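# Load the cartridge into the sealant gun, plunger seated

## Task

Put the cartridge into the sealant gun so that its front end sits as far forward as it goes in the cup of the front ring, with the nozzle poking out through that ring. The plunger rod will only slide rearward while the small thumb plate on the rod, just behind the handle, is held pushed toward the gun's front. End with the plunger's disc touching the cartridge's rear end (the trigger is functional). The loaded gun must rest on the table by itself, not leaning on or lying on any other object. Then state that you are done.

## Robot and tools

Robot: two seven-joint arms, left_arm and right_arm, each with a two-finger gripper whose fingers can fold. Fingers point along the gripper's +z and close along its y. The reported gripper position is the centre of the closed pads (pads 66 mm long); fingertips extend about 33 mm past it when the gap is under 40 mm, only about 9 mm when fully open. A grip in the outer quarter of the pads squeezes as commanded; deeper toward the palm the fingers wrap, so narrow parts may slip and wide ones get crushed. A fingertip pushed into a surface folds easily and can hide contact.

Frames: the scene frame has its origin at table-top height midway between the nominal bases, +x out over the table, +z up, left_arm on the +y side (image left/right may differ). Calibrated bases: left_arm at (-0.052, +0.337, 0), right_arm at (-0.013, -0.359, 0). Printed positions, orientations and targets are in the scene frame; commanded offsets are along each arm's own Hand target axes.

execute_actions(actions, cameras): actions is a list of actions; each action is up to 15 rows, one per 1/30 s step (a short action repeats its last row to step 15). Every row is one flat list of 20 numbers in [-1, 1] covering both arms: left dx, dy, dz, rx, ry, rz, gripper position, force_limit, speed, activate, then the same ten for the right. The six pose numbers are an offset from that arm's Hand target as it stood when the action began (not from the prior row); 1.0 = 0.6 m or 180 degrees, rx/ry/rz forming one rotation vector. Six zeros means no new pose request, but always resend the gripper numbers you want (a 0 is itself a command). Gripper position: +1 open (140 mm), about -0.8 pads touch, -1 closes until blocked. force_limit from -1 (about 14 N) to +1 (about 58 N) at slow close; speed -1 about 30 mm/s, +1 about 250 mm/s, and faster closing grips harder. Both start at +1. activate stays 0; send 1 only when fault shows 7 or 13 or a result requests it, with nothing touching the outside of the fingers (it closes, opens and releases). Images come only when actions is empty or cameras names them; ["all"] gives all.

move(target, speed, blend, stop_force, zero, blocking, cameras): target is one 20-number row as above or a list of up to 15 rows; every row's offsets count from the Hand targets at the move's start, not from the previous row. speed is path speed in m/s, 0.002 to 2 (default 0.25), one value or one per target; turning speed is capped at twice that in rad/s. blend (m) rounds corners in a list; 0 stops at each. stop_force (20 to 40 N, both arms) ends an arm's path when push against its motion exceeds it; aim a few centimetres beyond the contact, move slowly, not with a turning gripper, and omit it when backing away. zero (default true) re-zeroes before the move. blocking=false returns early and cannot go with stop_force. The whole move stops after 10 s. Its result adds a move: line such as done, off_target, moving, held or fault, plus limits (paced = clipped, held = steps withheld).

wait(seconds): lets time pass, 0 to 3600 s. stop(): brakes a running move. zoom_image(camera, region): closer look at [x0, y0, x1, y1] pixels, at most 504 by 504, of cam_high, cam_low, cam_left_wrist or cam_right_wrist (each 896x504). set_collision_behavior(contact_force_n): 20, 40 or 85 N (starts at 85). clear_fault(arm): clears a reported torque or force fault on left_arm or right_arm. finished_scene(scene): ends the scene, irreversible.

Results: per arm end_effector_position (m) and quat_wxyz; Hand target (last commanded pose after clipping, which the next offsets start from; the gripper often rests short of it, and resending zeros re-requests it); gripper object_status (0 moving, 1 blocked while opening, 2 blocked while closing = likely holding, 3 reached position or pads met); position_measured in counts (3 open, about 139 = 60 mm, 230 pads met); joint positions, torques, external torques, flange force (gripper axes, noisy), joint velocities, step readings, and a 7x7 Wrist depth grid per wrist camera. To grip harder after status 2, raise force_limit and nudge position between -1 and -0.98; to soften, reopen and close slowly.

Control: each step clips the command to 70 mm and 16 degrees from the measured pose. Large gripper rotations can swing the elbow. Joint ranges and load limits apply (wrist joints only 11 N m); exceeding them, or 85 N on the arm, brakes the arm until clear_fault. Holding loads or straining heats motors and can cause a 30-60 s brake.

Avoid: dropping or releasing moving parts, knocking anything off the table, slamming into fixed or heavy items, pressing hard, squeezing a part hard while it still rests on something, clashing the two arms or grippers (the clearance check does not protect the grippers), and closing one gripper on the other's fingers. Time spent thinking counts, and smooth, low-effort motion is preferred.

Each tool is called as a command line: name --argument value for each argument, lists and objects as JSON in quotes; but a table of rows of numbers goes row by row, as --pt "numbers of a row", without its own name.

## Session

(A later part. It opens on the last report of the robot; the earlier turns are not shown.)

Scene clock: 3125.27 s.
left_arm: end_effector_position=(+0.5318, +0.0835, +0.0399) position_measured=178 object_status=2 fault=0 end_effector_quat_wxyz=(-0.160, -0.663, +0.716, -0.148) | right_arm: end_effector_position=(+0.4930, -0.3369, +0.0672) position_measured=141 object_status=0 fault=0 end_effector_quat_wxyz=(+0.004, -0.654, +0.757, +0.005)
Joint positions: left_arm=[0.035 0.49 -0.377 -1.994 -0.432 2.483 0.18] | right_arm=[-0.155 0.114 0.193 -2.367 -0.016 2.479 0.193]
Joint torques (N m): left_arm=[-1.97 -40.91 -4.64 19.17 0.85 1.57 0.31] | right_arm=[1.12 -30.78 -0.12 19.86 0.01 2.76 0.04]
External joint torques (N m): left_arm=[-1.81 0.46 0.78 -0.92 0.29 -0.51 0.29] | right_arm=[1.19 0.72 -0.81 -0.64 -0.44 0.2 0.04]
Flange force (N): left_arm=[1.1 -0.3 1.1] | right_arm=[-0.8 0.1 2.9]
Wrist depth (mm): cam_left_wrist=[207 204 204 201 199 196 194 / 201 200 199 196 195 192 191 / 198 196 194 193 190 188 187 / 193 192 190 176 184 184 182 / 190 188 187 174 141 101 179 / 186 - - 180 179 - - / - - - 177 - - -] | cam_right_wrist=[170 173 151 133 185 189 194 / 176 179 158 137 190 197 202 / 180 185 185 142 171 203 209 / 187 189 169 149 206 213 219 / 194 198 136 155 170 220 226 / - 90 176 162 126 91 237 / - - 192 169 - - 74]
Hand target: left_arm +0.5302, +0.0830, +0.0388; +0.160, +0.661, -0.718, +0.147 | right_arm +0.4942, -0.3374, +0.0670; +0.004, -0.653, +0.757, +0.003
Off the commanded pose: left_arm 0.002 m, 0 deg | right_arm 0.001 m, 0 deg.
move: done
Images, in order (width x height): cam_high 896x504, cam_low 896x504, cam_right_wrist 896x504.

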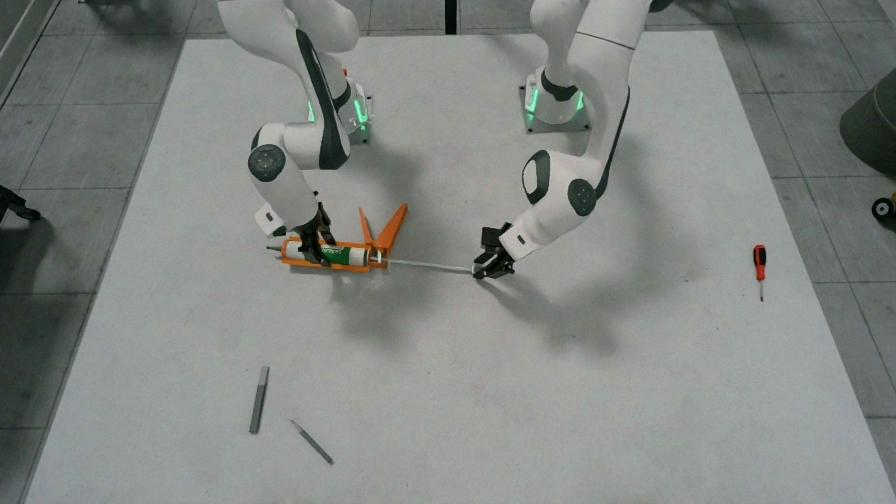

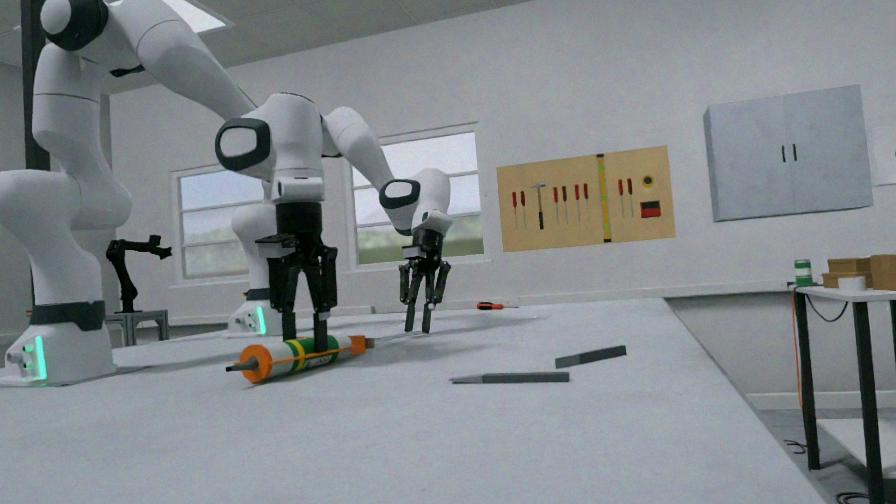

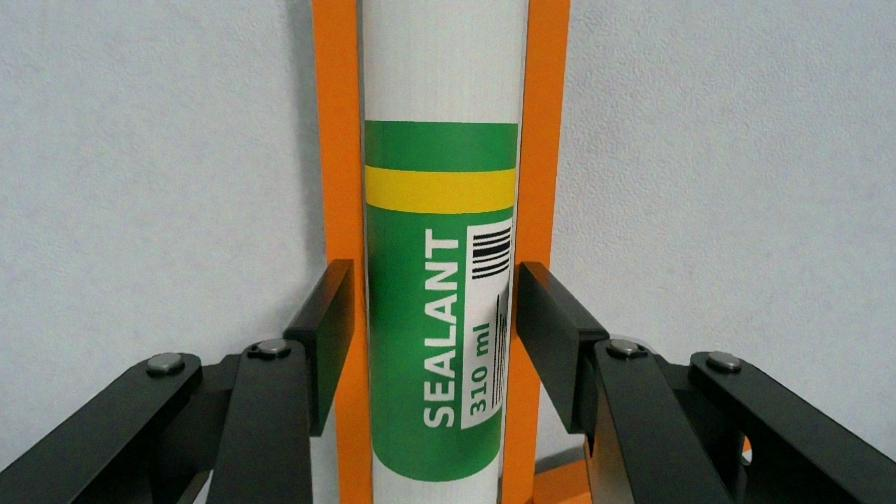

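move --target '[0.0151,0,0.0070,0,0,0,-1,0,-1,0,0,0,-0.0033,0,0,0,-0.1,0,-1,0]' --speed 0.03 --cameras '["cam_low","cam_high","cam_right_wrist"]'

zoom_image --camera "cam_high" --region '[345, 230, 400, 280]'

zoom_image --camera "cam_high" --region '[265, 225, 320, 275]'

Scene clock: 3146.10 s.
left_arm: end_effector_position=(+0.5323, +0.0784, +0.0398) position_measured=178 object_status=2 fault=0 end_effector_quat_wxyz=(-0.157, -0.661, +0.719, -0.148) | right_arm: end_effector_position=(+0.4937, -0.3369, +0.0678) position_measured=141 object_status=3 fault=0 end_effector_quat_wxyz=(+0.004, -0.654, +0.757, +0.004)
Joint positions: left_arm=[0.017 0.492 -0.37 -1.99 -0.43 2.488 0.174] | right_arm=[-0.155 0.113 0.193 -2.367 -0.016 2.479 0.193]
Joint torques (N m): left_arm=[-4.25 -40.26 -6.75 19.95 0.19 1.64 0.04] | right_arm=[1.16 -32.46 0.08 19.79 0.33 2.24 0.04]
External joint torques (N m): left_arm=[-4.29 1.52 -1.58 -0.37 -0.38 -0.52 0.03] | right_arm=[1.1 -0.91 -0.72 -0.73 -0.12 -0.33 0.04]
Flange force (N): left_arm=[5.0 -3.7 5.4] | right_arm=[0.0 4.2 -2.1]
Wrist depth (mm): cam_left_wrist=[- 205 202 201 199 196 193 / 203 200 199 196 193 192 190 / 199 196 195 192 191 188 186 / 194 192 189 186 185 183 182 / 190 189 - 174 141 101 179 / 186 - - 180 180 - - / - - - 178 - - -] | cam_right_wrist=[171 174 153 135 184 190 195 / 177 180 159 140 165 198 202 / 182 186 187 145 198 203 208 / 189 192 194 151 205 211 - / 196 199 135 157 170 221 228 / - 90 137 164 126 92 235 / - - 197 171 - - 74]
Hand target: left_arm +0.5294, +0.0731, +0.0389; +0.160, +0.661, -0.718, +0.147 | right_arm +0.4942, -0.3375, +0.0690; +0.004, -0.653, +0.757, +0.003
Off the commanded pose: left_arm 0.006 m, 0 deg | right_arm 0.001 m, 0 deg.
move: off_target (left_arm)
Images, in order (width x height): cam_high 896x504, cam_low 896x504, cam_right_wrist 896x504.

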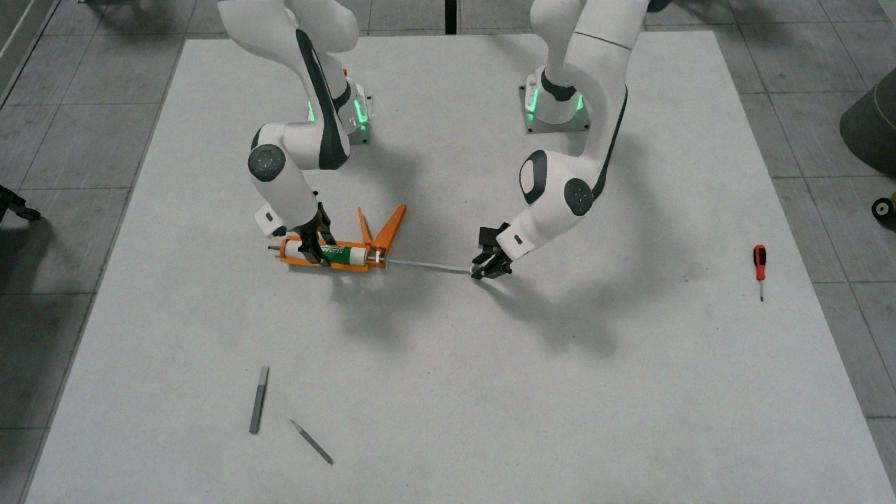

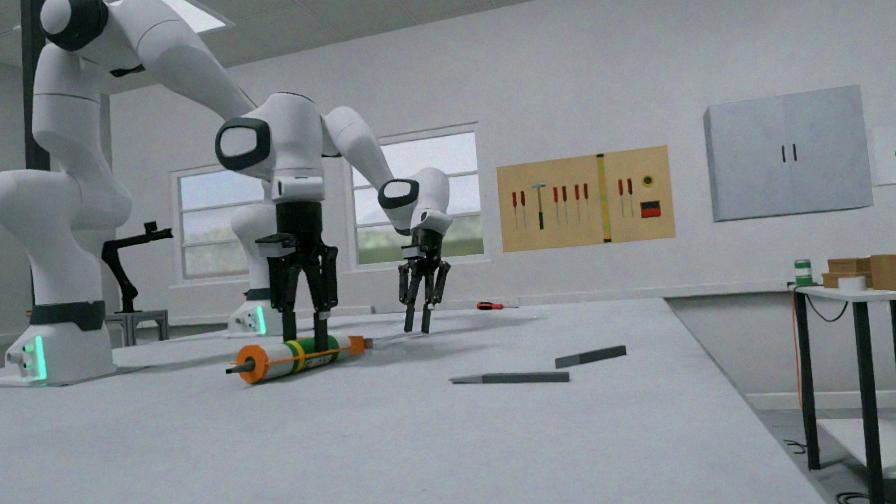

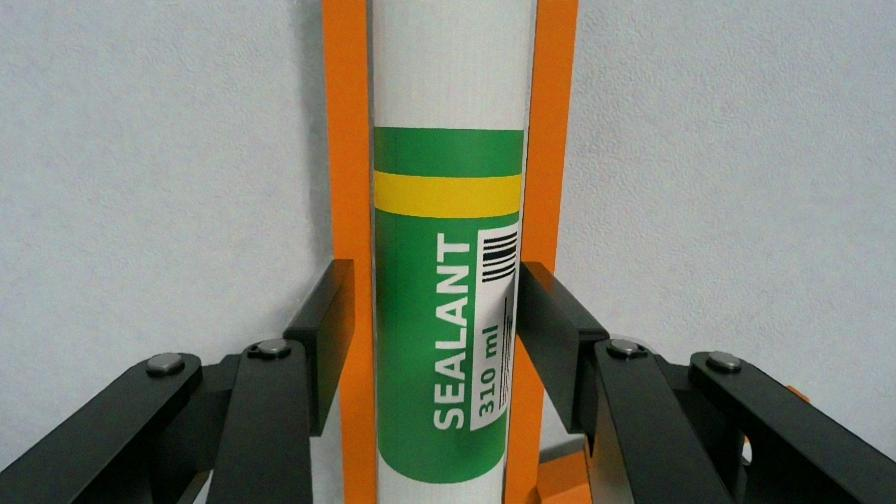

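Scaled by 9.164 from the camera's image (finer frame: 1280x720).

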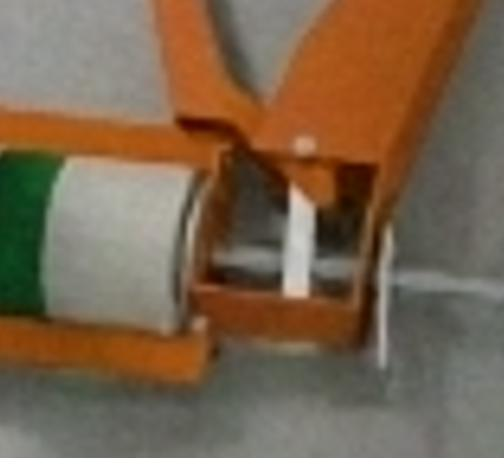

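Scaled by 9.164 from the camera's image (finer frame: 1280x720).

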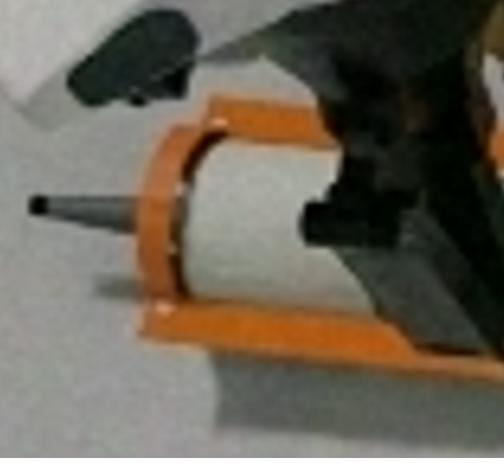

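move --pt "-0.0083 0 -0.0038 0 0 0 -1 0 -1 0 0 0 0 0 0 0 -0.1 0 -1 0" --pt "-0.0083 0 -0.0038 0 0 0 -1 0 -1 0 0 0 0 0 0 0 -1 0 -1 0" --speed 0.03 --cameras '["cam_high","cam_right_wrist"]'

zoom_image --camera "cam_high" --region '[265, 225, 320, 275]'

Scene clock: 3187.80 s.
left_arm: end_effector_position=(+0.5322, +0.0785, +0.0402) position_measured=178 object_status=2 fault=0 end_effector_quat_wxyz=(-0.158, -0.661, +0.718, -0.149) | right_arm: end_effector_position=(+0.4924, -0.3370, +0.0678) position_measured=161 object_status=0 fault=0 end_effector_quat_wxyz=(+0.003, -0.654, +0.757, +0.005)
Joint positions: left_arm=[0.022 0.492 -0.373 -1.991 -0.43 2.487 0.174] | right_arm=[-0.155 0.113 0.193 -2.367 -0.016 2.474 0.193]
Joint velocities: left_arm=[within noise] | right_arm=[-0.001 -0.001 0 0 -0.001 0 0.004]
Joint torques (N m): left_arm=[-0.73 -41.08 -4.99 19.45 0.64 1.97 0.19] | right_arm=[0.8 -31.85 -0.07 20.03 0.28 2.85 0.08]
External joint torques (N m): left_arm=[-0.91 0.69 0.13 -0.89 0.07 -0.19 0.18] | right_arm=[0.76 -0.48 -0.85 -0.38 -0.17 0.31 0.08]
Flange force (N): left_arm=[0.2 1.0 1.5] | right_arm=[0.1 2.5 0.3]
Wrist depth (mm): cam_left_wrist=[- 205 203 200 199 196 195 / 203 201 199 197 195 192 190 / 201 197 196 188 190 188 186 / 195 193 191 175 185 185 182 / 190 190 - 170 139 - 179 / 187 - - - - - - / - - - 177 - - -] | cam_right_wrist=[170 174 152 135 185 191 195 / 177 179 160 140 191 198 203 / 181 186 166 145 199 205 211 / - 192 193 151 206 213 219 / 195 198 131 157 123 224 227 / 199 86 113 163 95 96 236 / - 73 192 171 - - 74]
Hand target: left_arm +0.5299, +0.0785, +0.0388; +0.160, +0.661, -0.718, +0.147 | right_arm +0.4942, -0.3375, +0.0690; +0.004, -0.653, +0.757, +0.003
Off the commanded pose: left_arm 0.003 m, 0 deg | right_arm 0.002 m, 0 deg.
move: done

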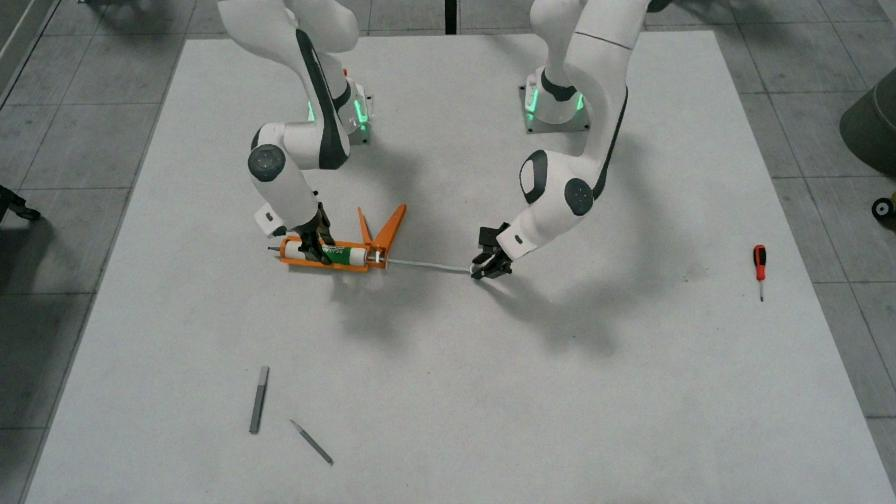

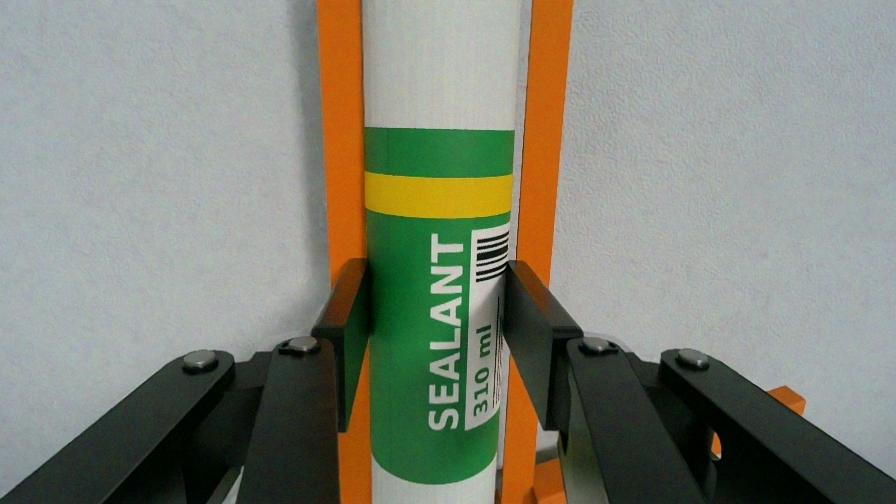

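Scaled by 9.164 from the camera's image (finer frame: 1280x720).

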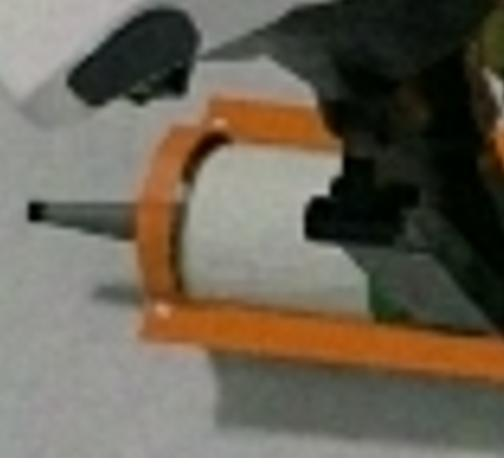

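move --pt "0 0 0 0 0 0 -1 0 -1 0 0 0.0017 -0.0033 0 0 0 -1 0 -1 0" --pt "0 0 0 0 0 0 -1 0 -1 0 0.0175 0.0017 -0.0033 0 0 0 -1 0 -1 0" --speed 0.03 --cameras '["cam_high","cam_right_wrist","cam_low"]'

zoom_image --camera "cam_high" --region '[265, 225, 320, 275]'

zoom_image --camera "cam_low" --region '[215, 335, 275, 390]'

zoom_image --camera "cam_high" --region '[345, 230, 400, 280]'

Scene clock: 3210.67 s.
left_arm: end_effector_position=(+0.5322, +0.0783, +0.0403) position_measured=178 object_status=2 fault=0 end_effector_quat_wxyz=(-0.158, -0.661, +0.718, -0.149) | right_arm: end_effector_position=(+0.4904, -0.3450, +0.0691) position_measured=161 object_status=2 fault=0 end_effector_quat_wxyz=(+0.002, -0.653, +0.757, +0.005)
Joint positions: left_arm=[0.022 0.492 -0.374 -1.991 -0.43 2.487 0.174] | right_arm=[-0.163 0.104 0.187 -2.374 -0.015 2.474 0.18]
Joint velocities: left_arm=[within noise] | right_arm=[0 -0.001 -0.002 0.001 -0.001 -0.001 -0.004]
Joint torques (N m): left_arm=[-0.45 -41.34 -4.81 19.45 0.68 2 0.19] | right_arm=[-0.48 -33.06 -1 19.69 0.53 2.66 -0.46]
External joint torques (N m): left_arm=[-0.51 0.32 0.4 -0.8 0.11 -0.14 0.18] | right_arm=[-0.52 -1.83 -1.7 -0.8 0.07 0.11 -0.46]
Flange force (N): left_arm=[-0.2 1.5 0.5] | right_arm=[4.2 7.0 -3.3]
Wrist depth (mm): cam_left_wrist=[208 206 - 201 200 197 194 / - 202 202 196 195 194 191 / - 196 195 193 191 188 186 / 194 196 193 176 186 184 182 / 192 190 188 174 140 101 179 / - - - 181 180 - - / - - - - - - -] | cam_right_wrist=[172 175 153 135 186 192 197 / 178 181 160 139 193 199 204 / 182 187 165 145 200 206 211 / 189 193 172 151 208 213 221 / 196 200 163 157 144 222 230 / 200 86 113 164 96 96 235 / - 74 186 172 - - 74]
Hand target: left_arm +0.5299, +0.0785, +0.0388; +0.160, +0.661, -0.718, +0.147 | right_arm +0.4917, -0.3477, +0.0709; +0.004, -0.653, +0.757, +0.003
Off the commanded pose: left_arm 0.003 m, 0 deg | right_arm 0.003 m, 0 deg.
move: done
Images, in order (width x height): cam_high 896x504, cam_low 896x504, cam_right_wrist 896x504.

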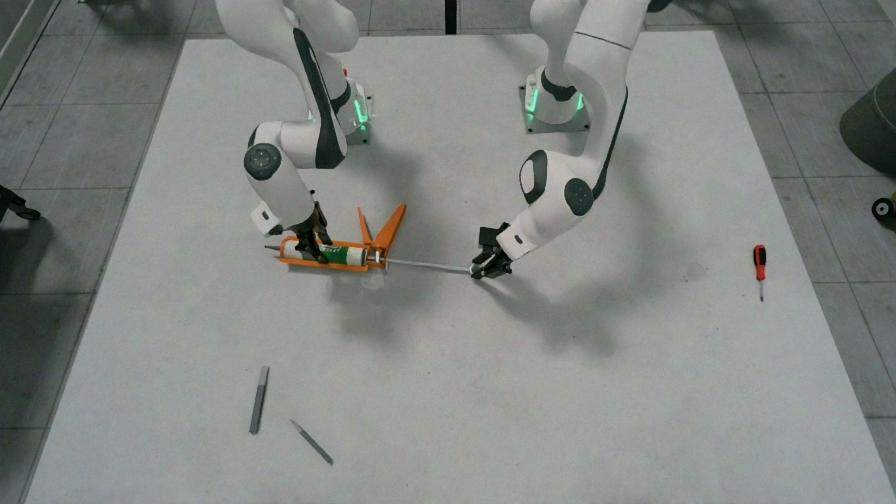

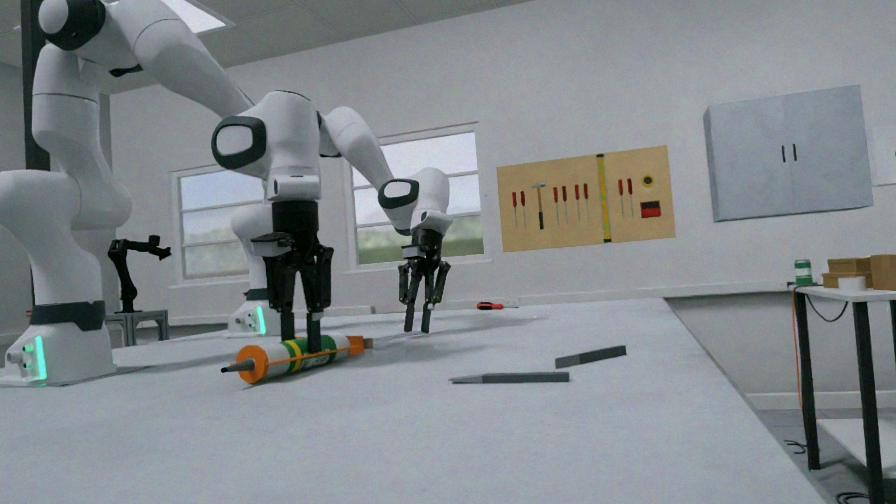

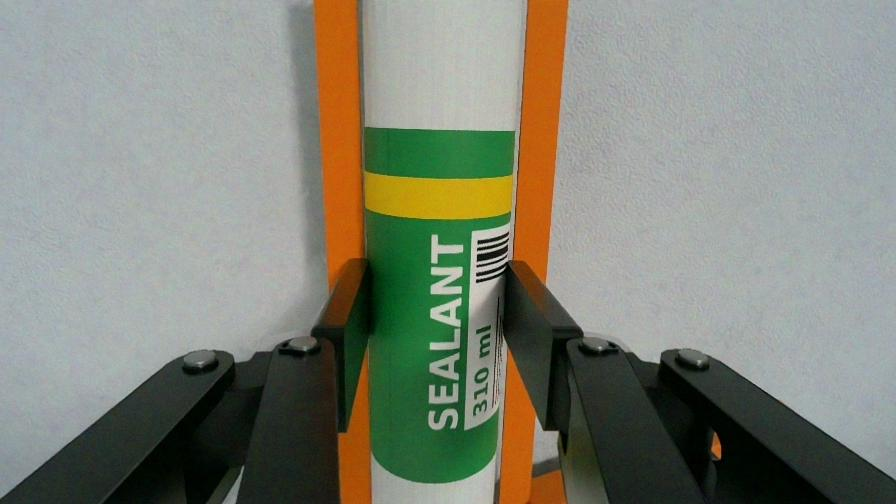

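Scaled by 9.164 from the camera's image (finer frame: 1280x720).

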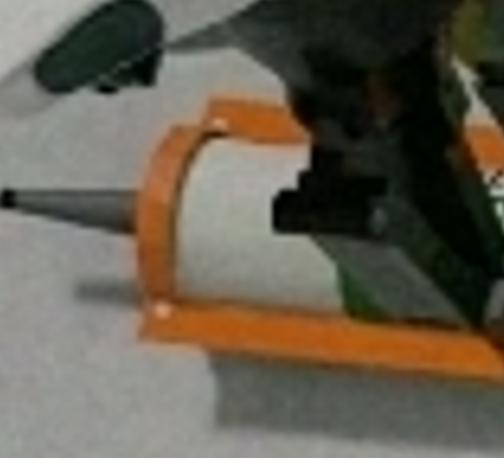

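Scaled by 8.400 from the camera's image (finer frame: 1280x720).

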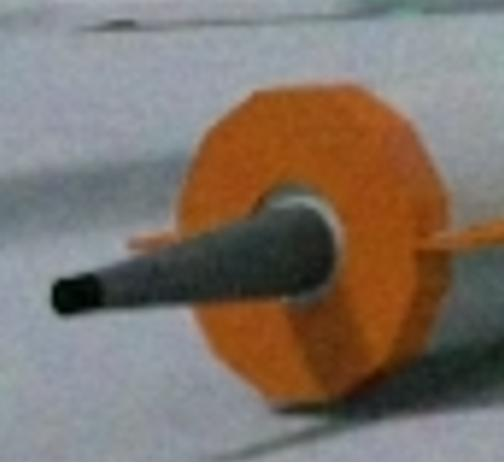

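Scaled by 9.164 from the camera's image (finer frame: 1280x720).

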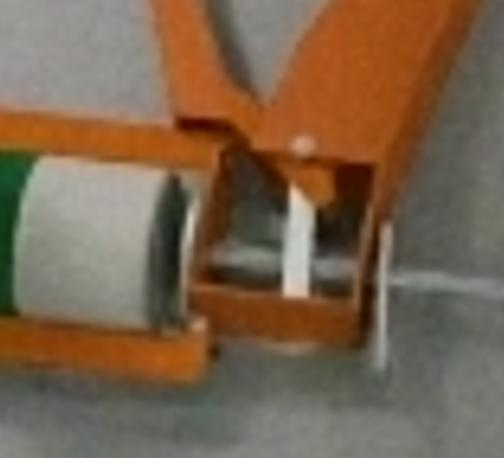

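move --pt "0 0 0 0 0 0 -1 0 -1 0 -0.005 0 0.0033 0 0 0 -1 0 -1 0" --pt "0 0 0 0 0 0 -1 0 -1 0 -0.005 0 0.0033 0 0 0 -0.1 0 -1 0" --pt "0 0 0 0 0 0 -1 0 -1 0 -0.005 0 -0.125 0 0 0 -0.1 0 -1 0" --speed 0.06 --cameras '["cam_high","cam_right_wrist","cam_low"]'

zoom_image --camera "cam_low" --region '[215, 335, 275, 390]'

Scene clock: 3252.10 s.
left_arm: end_effector_position=(+0.5322, +0.0783, +0.0403) position_measured=178 object_status=2 fault=0 end_effector_quat_wxyz=(-0.158, -0.661, +0.718, -0.149) | right_arm: end_effector_position=(+0.4923, -0.3455, +0.1451) position_measured=141 object_status=3 fault=0 end_effector_quat_wxyz=(+0.004, -0.653, +0.758, +0.002)
Joint positions: left_arm=[0.022 0.492 -0.374 -1.991 -0.43 2.487 0.174] | right_arm=[-0.163 -0.035 0.187 -2.316 0.019 2.285 0.157]
Joint velocities: left_arm=[within noise] | right_arm=[-0.002 0 0 0 0 -0.004 -0.004]
Joint torques (N m): left_arm=[-0.48 -41.22 -4.81 19.33 0.69 1.82 0.23] | right_arm=[1.11 -29.33 -0.93 21.94 1.08 2.12 -0.29]
External joint torques (N m): left_arm=[-0.51 0.37 0.42 -0.91 0.12 -0.32 0.22] | right_arm=[1.09 -0.5 -0.73 -0.86 0.51 -0.46 -0.29]
Flange force (N): left_arm=[-0.3 1.5 0.3] | right_arm=[1.0 4.5 -1.3]
Wrist depth (mm): cam_left_wrist=[208 205 203 201 199 197 194 / 203 200 - 196 194 192 191 / 199 197 195 193 191 187 187 / 193 192 191 187 185 184 183 / 191 190 - 174 140 100 180 / 187 - - 181 - - - / - - - 178 - - -] | cam_right_wrist=[239 244 246 208 260 267 - / 247 250 253 216 271 274 - / 255 261 243 223 279 286 291 / 263 269 251 231 289 298 303 / 274 277 128 243 171 307 313 / - 90 269 253 96 92 327 / - - 312 287 - - 75]
Hand target: left_arm +0.5299, +0.0785, +0.0388; +0.160, +0.661, -0.718, +0.147 | right_arm +0.4920, -0.3455, +0.1459; +0.004, -0.653, +0.757, +0.003
Off the commanded pose: left_arm 0.003 m, 0 deg | right_arm 0.001 m, 0 deg.
move: done
Images, in order (width x height): cam_high 896x504, cam_low 896x504, cam_right_wrist 896x504.

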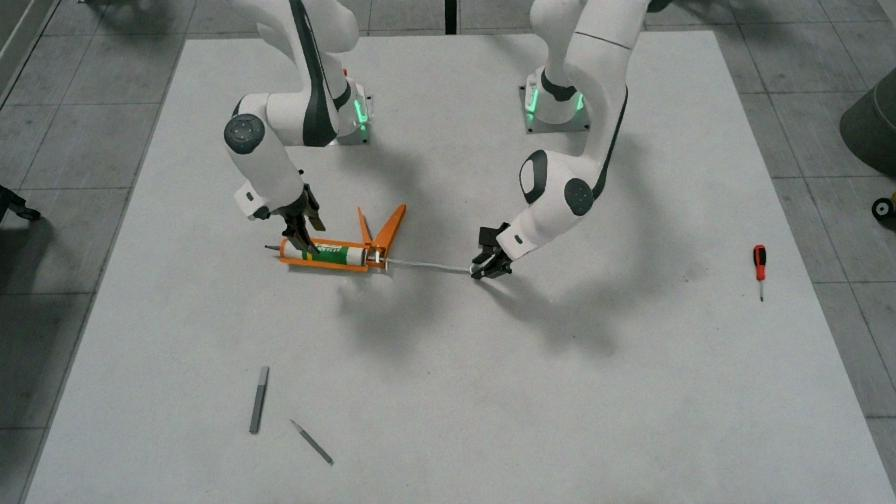

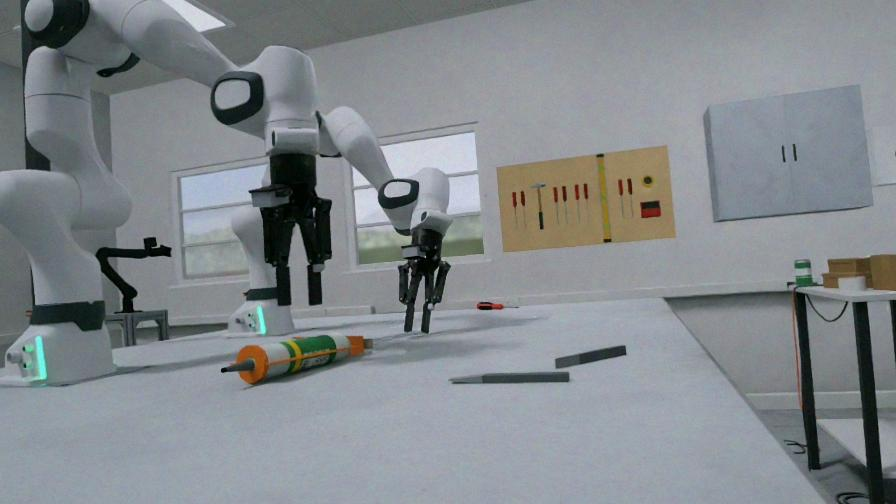

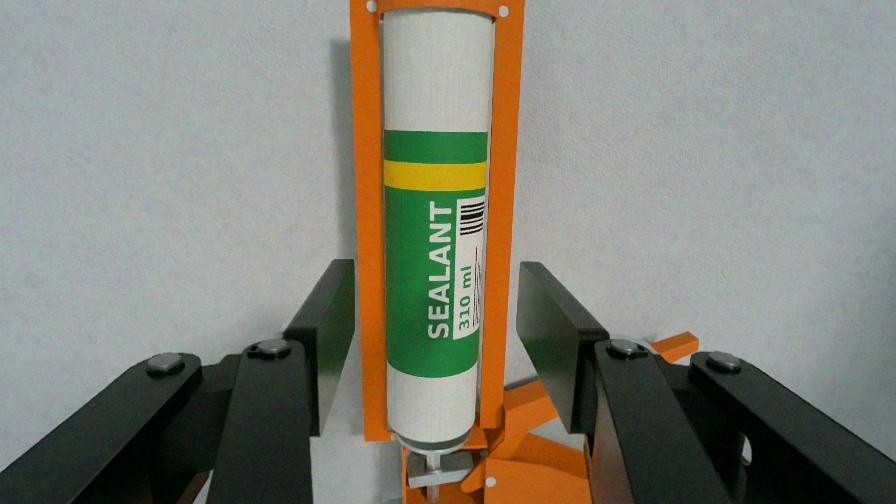

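Scaled by 8.400 from the camera's image (finer frame: 1280x720).

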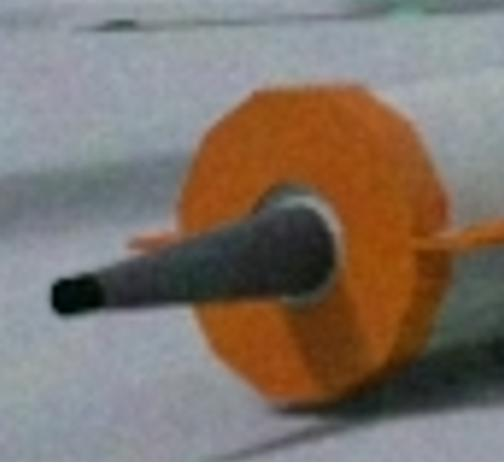

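move --target '[0,0,0,0,0,0,-1,0,-1,0,0.2362,0.0037,0,0,0,0.0044,-0.516,0,0,0]' --speed 0.15 --cameras '["cam_high","cam_right_wrist"]'

zoom_image --camera "cam_high" --region '[240, 190, 340, 280]'

Scene clock: 3269.37 s.
left_arm: end_effector_position=(+0.5322, +0.0783, +0.0403) position_measured=178 object_status=2 fault=0 end_effector_quat_wxyz=(-0.158, -0.661, +0.718, -0.149) | right_arm: end_effector_position=(+0.4685, -0.4852, +0.1447) position_measured=194 object_status=3 fault=0 end_effector_quat_wxyz=(+0.004, -0.646, +0.763, +0.003)
Joint positions: left_arm=[0.022 0.492 -0.374 -1.991 -0.43 2.487 0.174] | right_arm=[-0.284 -0.052 0.024 -2.338 0.015 2.285 -0.106]
Joint velocities: left_arm=[within noise] | right_arm=[-0.001 0.001 -0.001 0 0 0 -0.006]
Joint torques (N m): left_arm=[-0.4 -41.23 -4.86 19.32 0.7 1.83 0.12] | right_arm=[1.14 -28.05 -0.74 22.12 0.62 2.47 -0.34]
External joint torques (N m): left_arm=[-0.35 0.46 0.46 -0.97 0.12 -0.31 0.11] | right_arm=[1.21 0.62 -0.59 -0.56 0.05 -0.11 -0.34]
Flange force (N): left_arm=[-0.4 1.6 0.3] | right_arm=[0.1 0.1 1.3]
Wrist depth (mm): cam_left_wrist=[207 205 203 201 198 196 194 / 203 203 199 197 195 193 191 / 199 197 194 193 191 188 187 / 195 193 190 187 185 185 182 / 191 189 188 174 141 100 178 / 186 - - 181 180 - - / - - - 178 - - -] | cam_right_wrist=[238 243 247 255 259 266 271 / 245 251 257 260 265 274 280 / 252 260 265 - 281 288 291 / 263 266 275 279 289 297 - / 273 - 280 139 291 309 319 / - 82 92 138 96 86 - / - 70 - 256 - 74 343]
Hand target: left_arm +0.5299, +0.0785, +0.0388; +0.160, +0.661, -0.718, +0.147 | right_arm +0.4690, -0.4854, +0.1444; +0.004, -0.648, +0.762, +0.003
Off the commanded pose: left_arm 0.003 m, 0 deg | right_arm 0.001 m, 0 deg.
move: done

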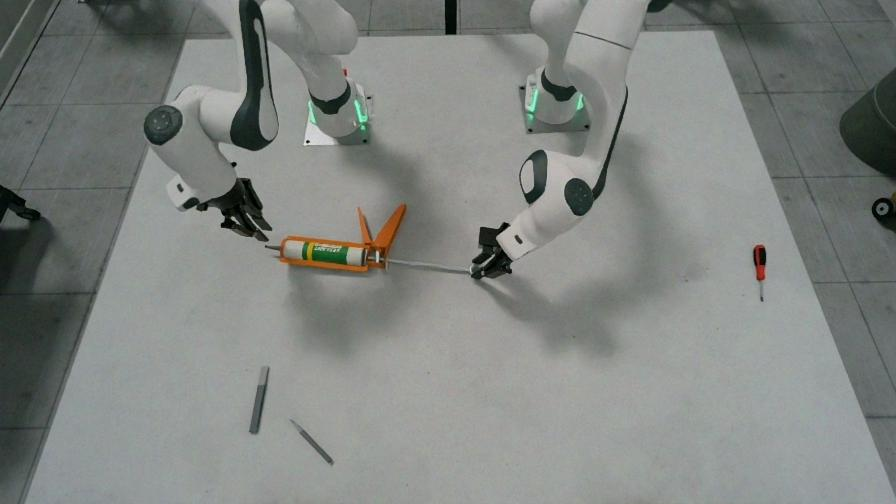

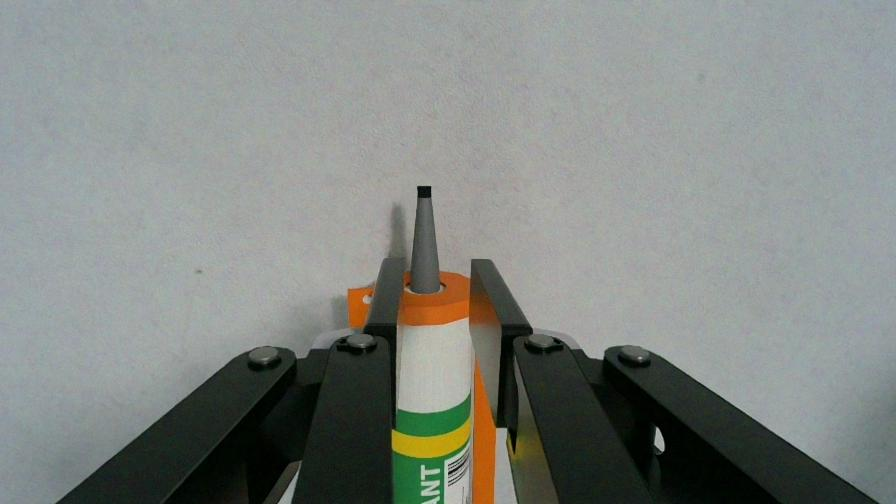

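Scaled by 5.040 from the camera's image (finer frame: 1280x720).

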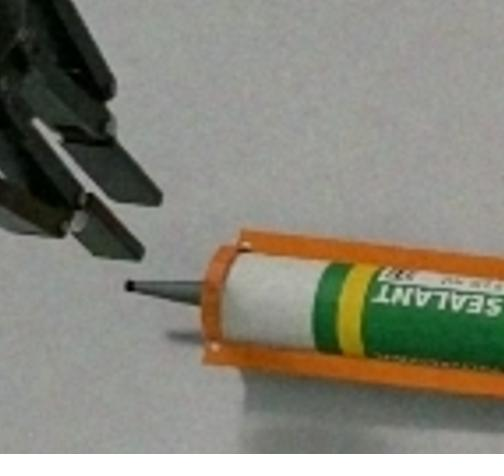

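move --pt "0 0 0 0 0 0 -1 0 -1 0 -0.01 -0.0053 0.08 0 0 0 -0.516 0 0 0" --pt "0 0 0 0 0 0 -1 0 -1 0 -0.01 -0.0053 0.164 0 0 0 -0.516 0 0 0" --speed 0.08 --cameras '["cam_low","cam_right_wrist"]'

zoom_image --camera "cam_low" --region '[200, 300, 320, 400]'

Scene clock: 3327.33 s.
left_arm: end_effector_position=(+0.5322, +0.0783, +0.0403) position_measured=178 object_status=2 fault=0 end_effector_quat_wxyz=(-0.158, -0.661, +0.718, -0.149) | right_arm: end_effector_position=(+0.4726, -0.4794, +0.0468) position_measured=194 object_status=3 fault=0 end_effector_quat_wxyz=(+0.004, -0.648, +0.762, +0.005)
Joint positions: left_arm=[0.022 0.492 -0.374 -1.991 -0.43 2.487 0.174] | right_arm=[-0.28 0.142 0.033 -2.393 0.014 2.533 -0.099]
Joint velocities: left_arm=[within noise] | right_arm=[-0.001 0 -0.001 0.002 -0.001 0.004 0.001]
Joint torques (N m): left_arm=[-0.49 -41.16 -4.84 19.43 0.69 1.84 0.15] | right_arm=[1.75 -31.68 -0.08 18.64 -0.02 2.67 0.06]
External joint torques (N m): left_arm=[-0.45 0.34 0.43 -0.71 0.12 -0.28 0.13] | right_arm=[1.74 0.67 -0.34 -1.04 -0.44 0.1 0.06]
Flange force (N): left_arm=[-0.2 0.9 0.3] | right_arm=[-2.2 1.7 2.1]
Wrist depth (mm): cam_left_wrist=[208 206 205 200 199 197 194 / 203 201 201 196 196 192 190 / 199 196 195 192 190 189 186 / 194 193 190 187 186 184 - / 190 189 188 174 141 94 177 / 188 - - 180 181 - - / - - - 178 - - -] | cam_right_wrist=[153 154 158 163 165 169 176 / 157 160 163 168 171 175 180 / 163 165 169 173 178 182 188 / 168 171 176 179 185 190 194 / 175 177 180 139 190 197 203 / - 82 - 134 95 203 211 / - 70 - 141 - 74 221]
Hand target: left_arm +0.5299, +0.0785, +0.0388; +0.160, +0.661, -0.718, +0.147 | right_arm +0.4732, -0.4789, +0.0461; +0.004, -0.648, +0.762, +0.003
Off the commanded pose: left_arm 0.003 m, 0 deg | right_arm 0.001 m, 0 deg.
move: done

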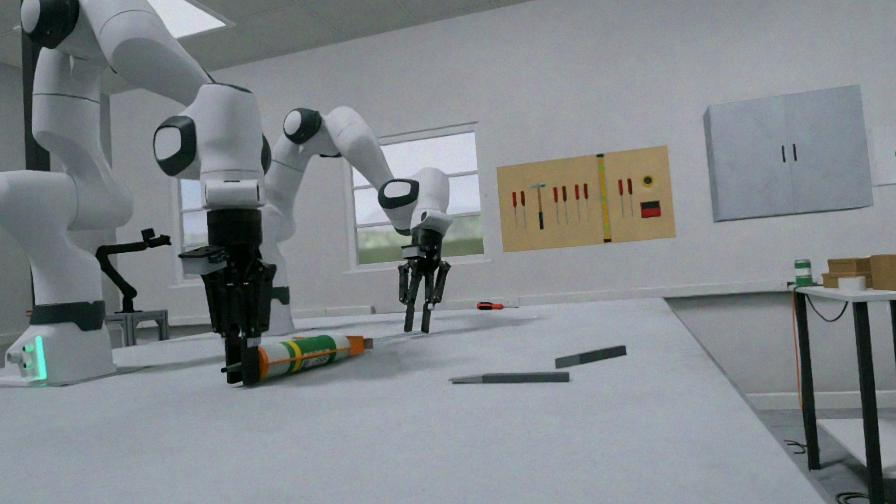

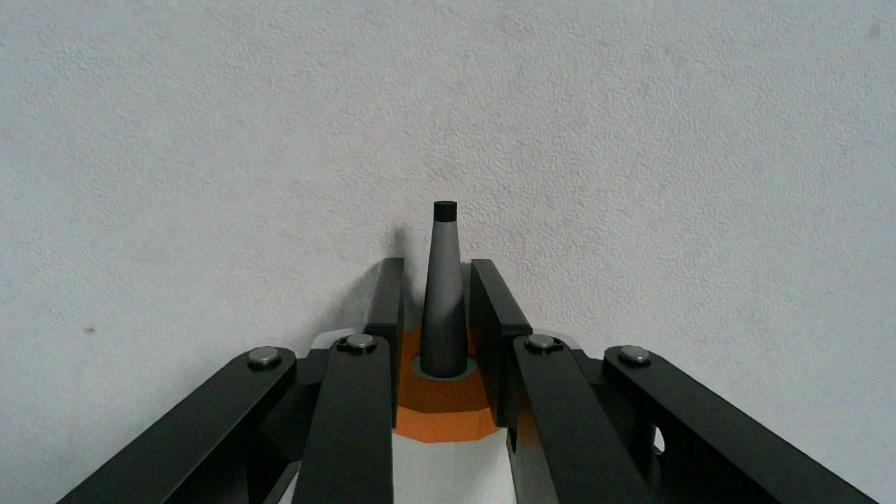

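Scaled by 4.200 from the camera's image (finer frame: 1280x720).

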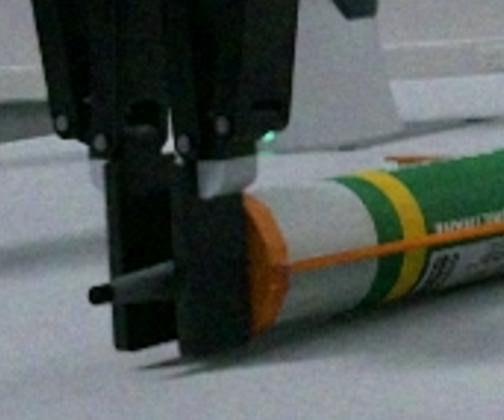

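move --pt "0 0 0 0 0 0 -1 0 -1 0 0 0.0033 0 0 0 0 -0.516 0 0 0" --pt "0 0 0 0 0 0 -1 0 -1 0 -0.0092 0.0033 0 0 0 0 -0.516 0 0 0" --speed 0.03 --cameras '["cam_high","cam_right_wrist"]'

zoom_image --camera "cam_high" --region '[345, 230, 400, 280]'

Scene clock: 3344.43 s.
left_arm: end_effector_position=(+0.5324, +0.0788, +0.0403) position_measured=178 object_status=2 fault=0 end_effector_quat_wxyz=(-0.158, -0.662, +0.718, -0.149) | right_arm: end_effector_position=(+0.4706, -0.4772, +0.0455) position_measured=194 object_status=3 fault=0 end_effector_quat_wxyz=(+0.003, -0.647, +0.762, +0.005)
Joint positions: left_arm=[0.023 0.492 -0.374 -1.991 -0.43 2.487 0.174] | right_arm=[-0.277 0.14 0.034 -2.4 0.011 2.536 -0.091]
Joint velocities: left_arm=[within noise] | right_arm=[-0.001 0 -0.001 -0.002 0 0 0.005]
Joint torques (N m): left_arm=[-0.86 -41.37 -5 19.41 0.5 1.96 0.12] | right_arm=[3.9 -33.24 2.12 18.21 0.63 2.71 0.19]
External joint torques (N m): left_arm=[-0.99 0.32 0.15 -0.86 -0.07 -0.19 0.11] | right_arm=[3.88 -0.95 1.84 -1.4 0.21 0.14 0.19]
Flange force (N): left_arm=[0.5 1.8 0.8] | right_arm=[-7.1 6.6 -1.3]
Wrist depth (mm): cam_left_wrist=[208 206 203 201 199 196 195 / 204 201 200 196 194 192 190 / 202 196 194 193 190 190 186 / 193 192 191 186 185 185 183 / 191 189 189 174 141 101 180 / 187 - - 181 180 - - / - - - 177 - - -] | cam_right_wrist=[151 153 157 161 164 166 173 / 156 159 162 166 170 174 179 / 161 164 167 171 177 181 184 / 167 170 175 178 181 189 194 / 173 175 178 139 188 196 202 / 178 82 87 134 95 200 211 / - 71 - 140 - 74 215]
Hand target: left_arm +0.5299, +0.0785, +0.0388; +0.160, +0.661, -0.718, +0.147 | right_arm +0.4722, -0.4732, +0.0462; +0.004, -0.648, +0.762, +0.003
Off the commanded pose: left_arm 0.003 m, 0 deg | right_arm 0.004 m, 0 deg.
move: off_target (right_arm)

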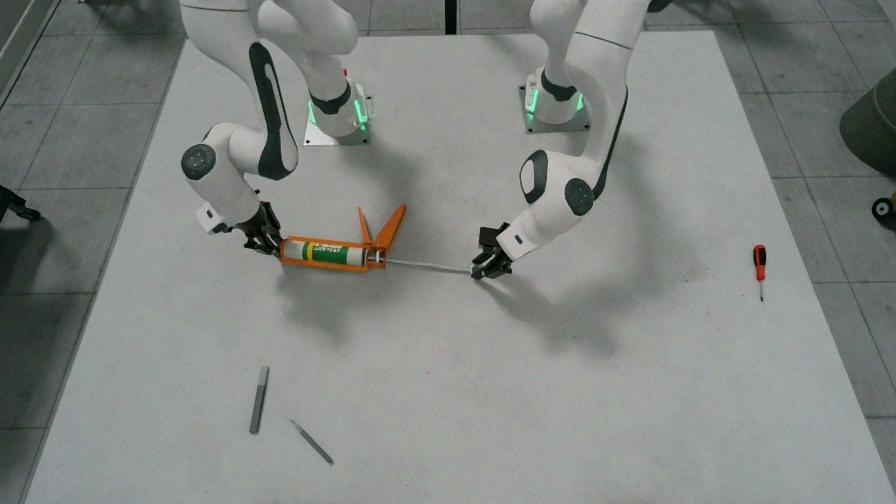

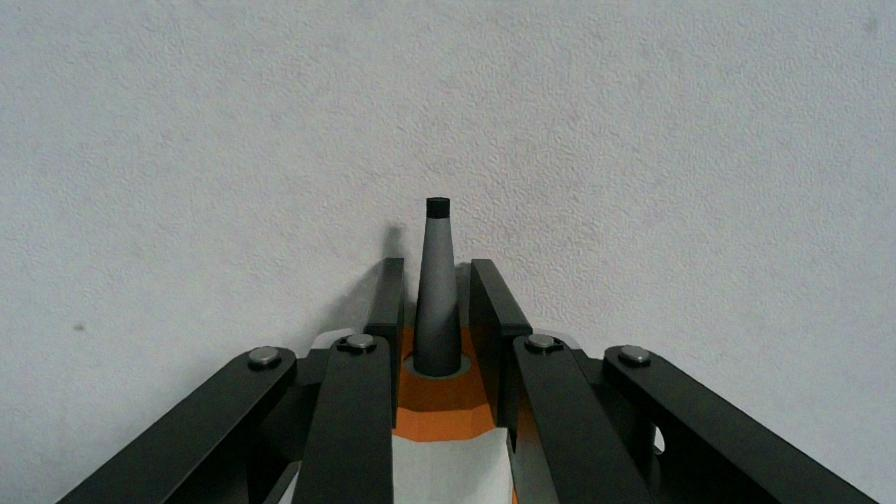

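Scaled by 9.164 from the camera's image (finer frame: 1280x720).

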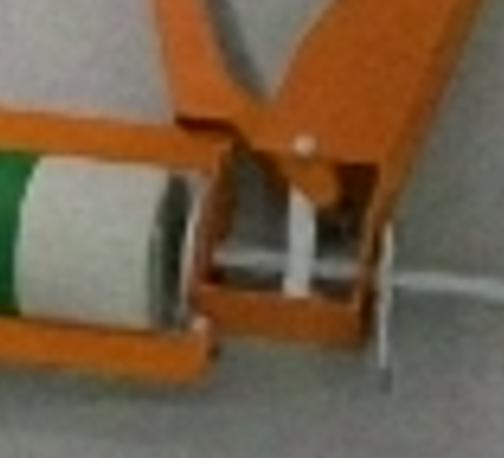

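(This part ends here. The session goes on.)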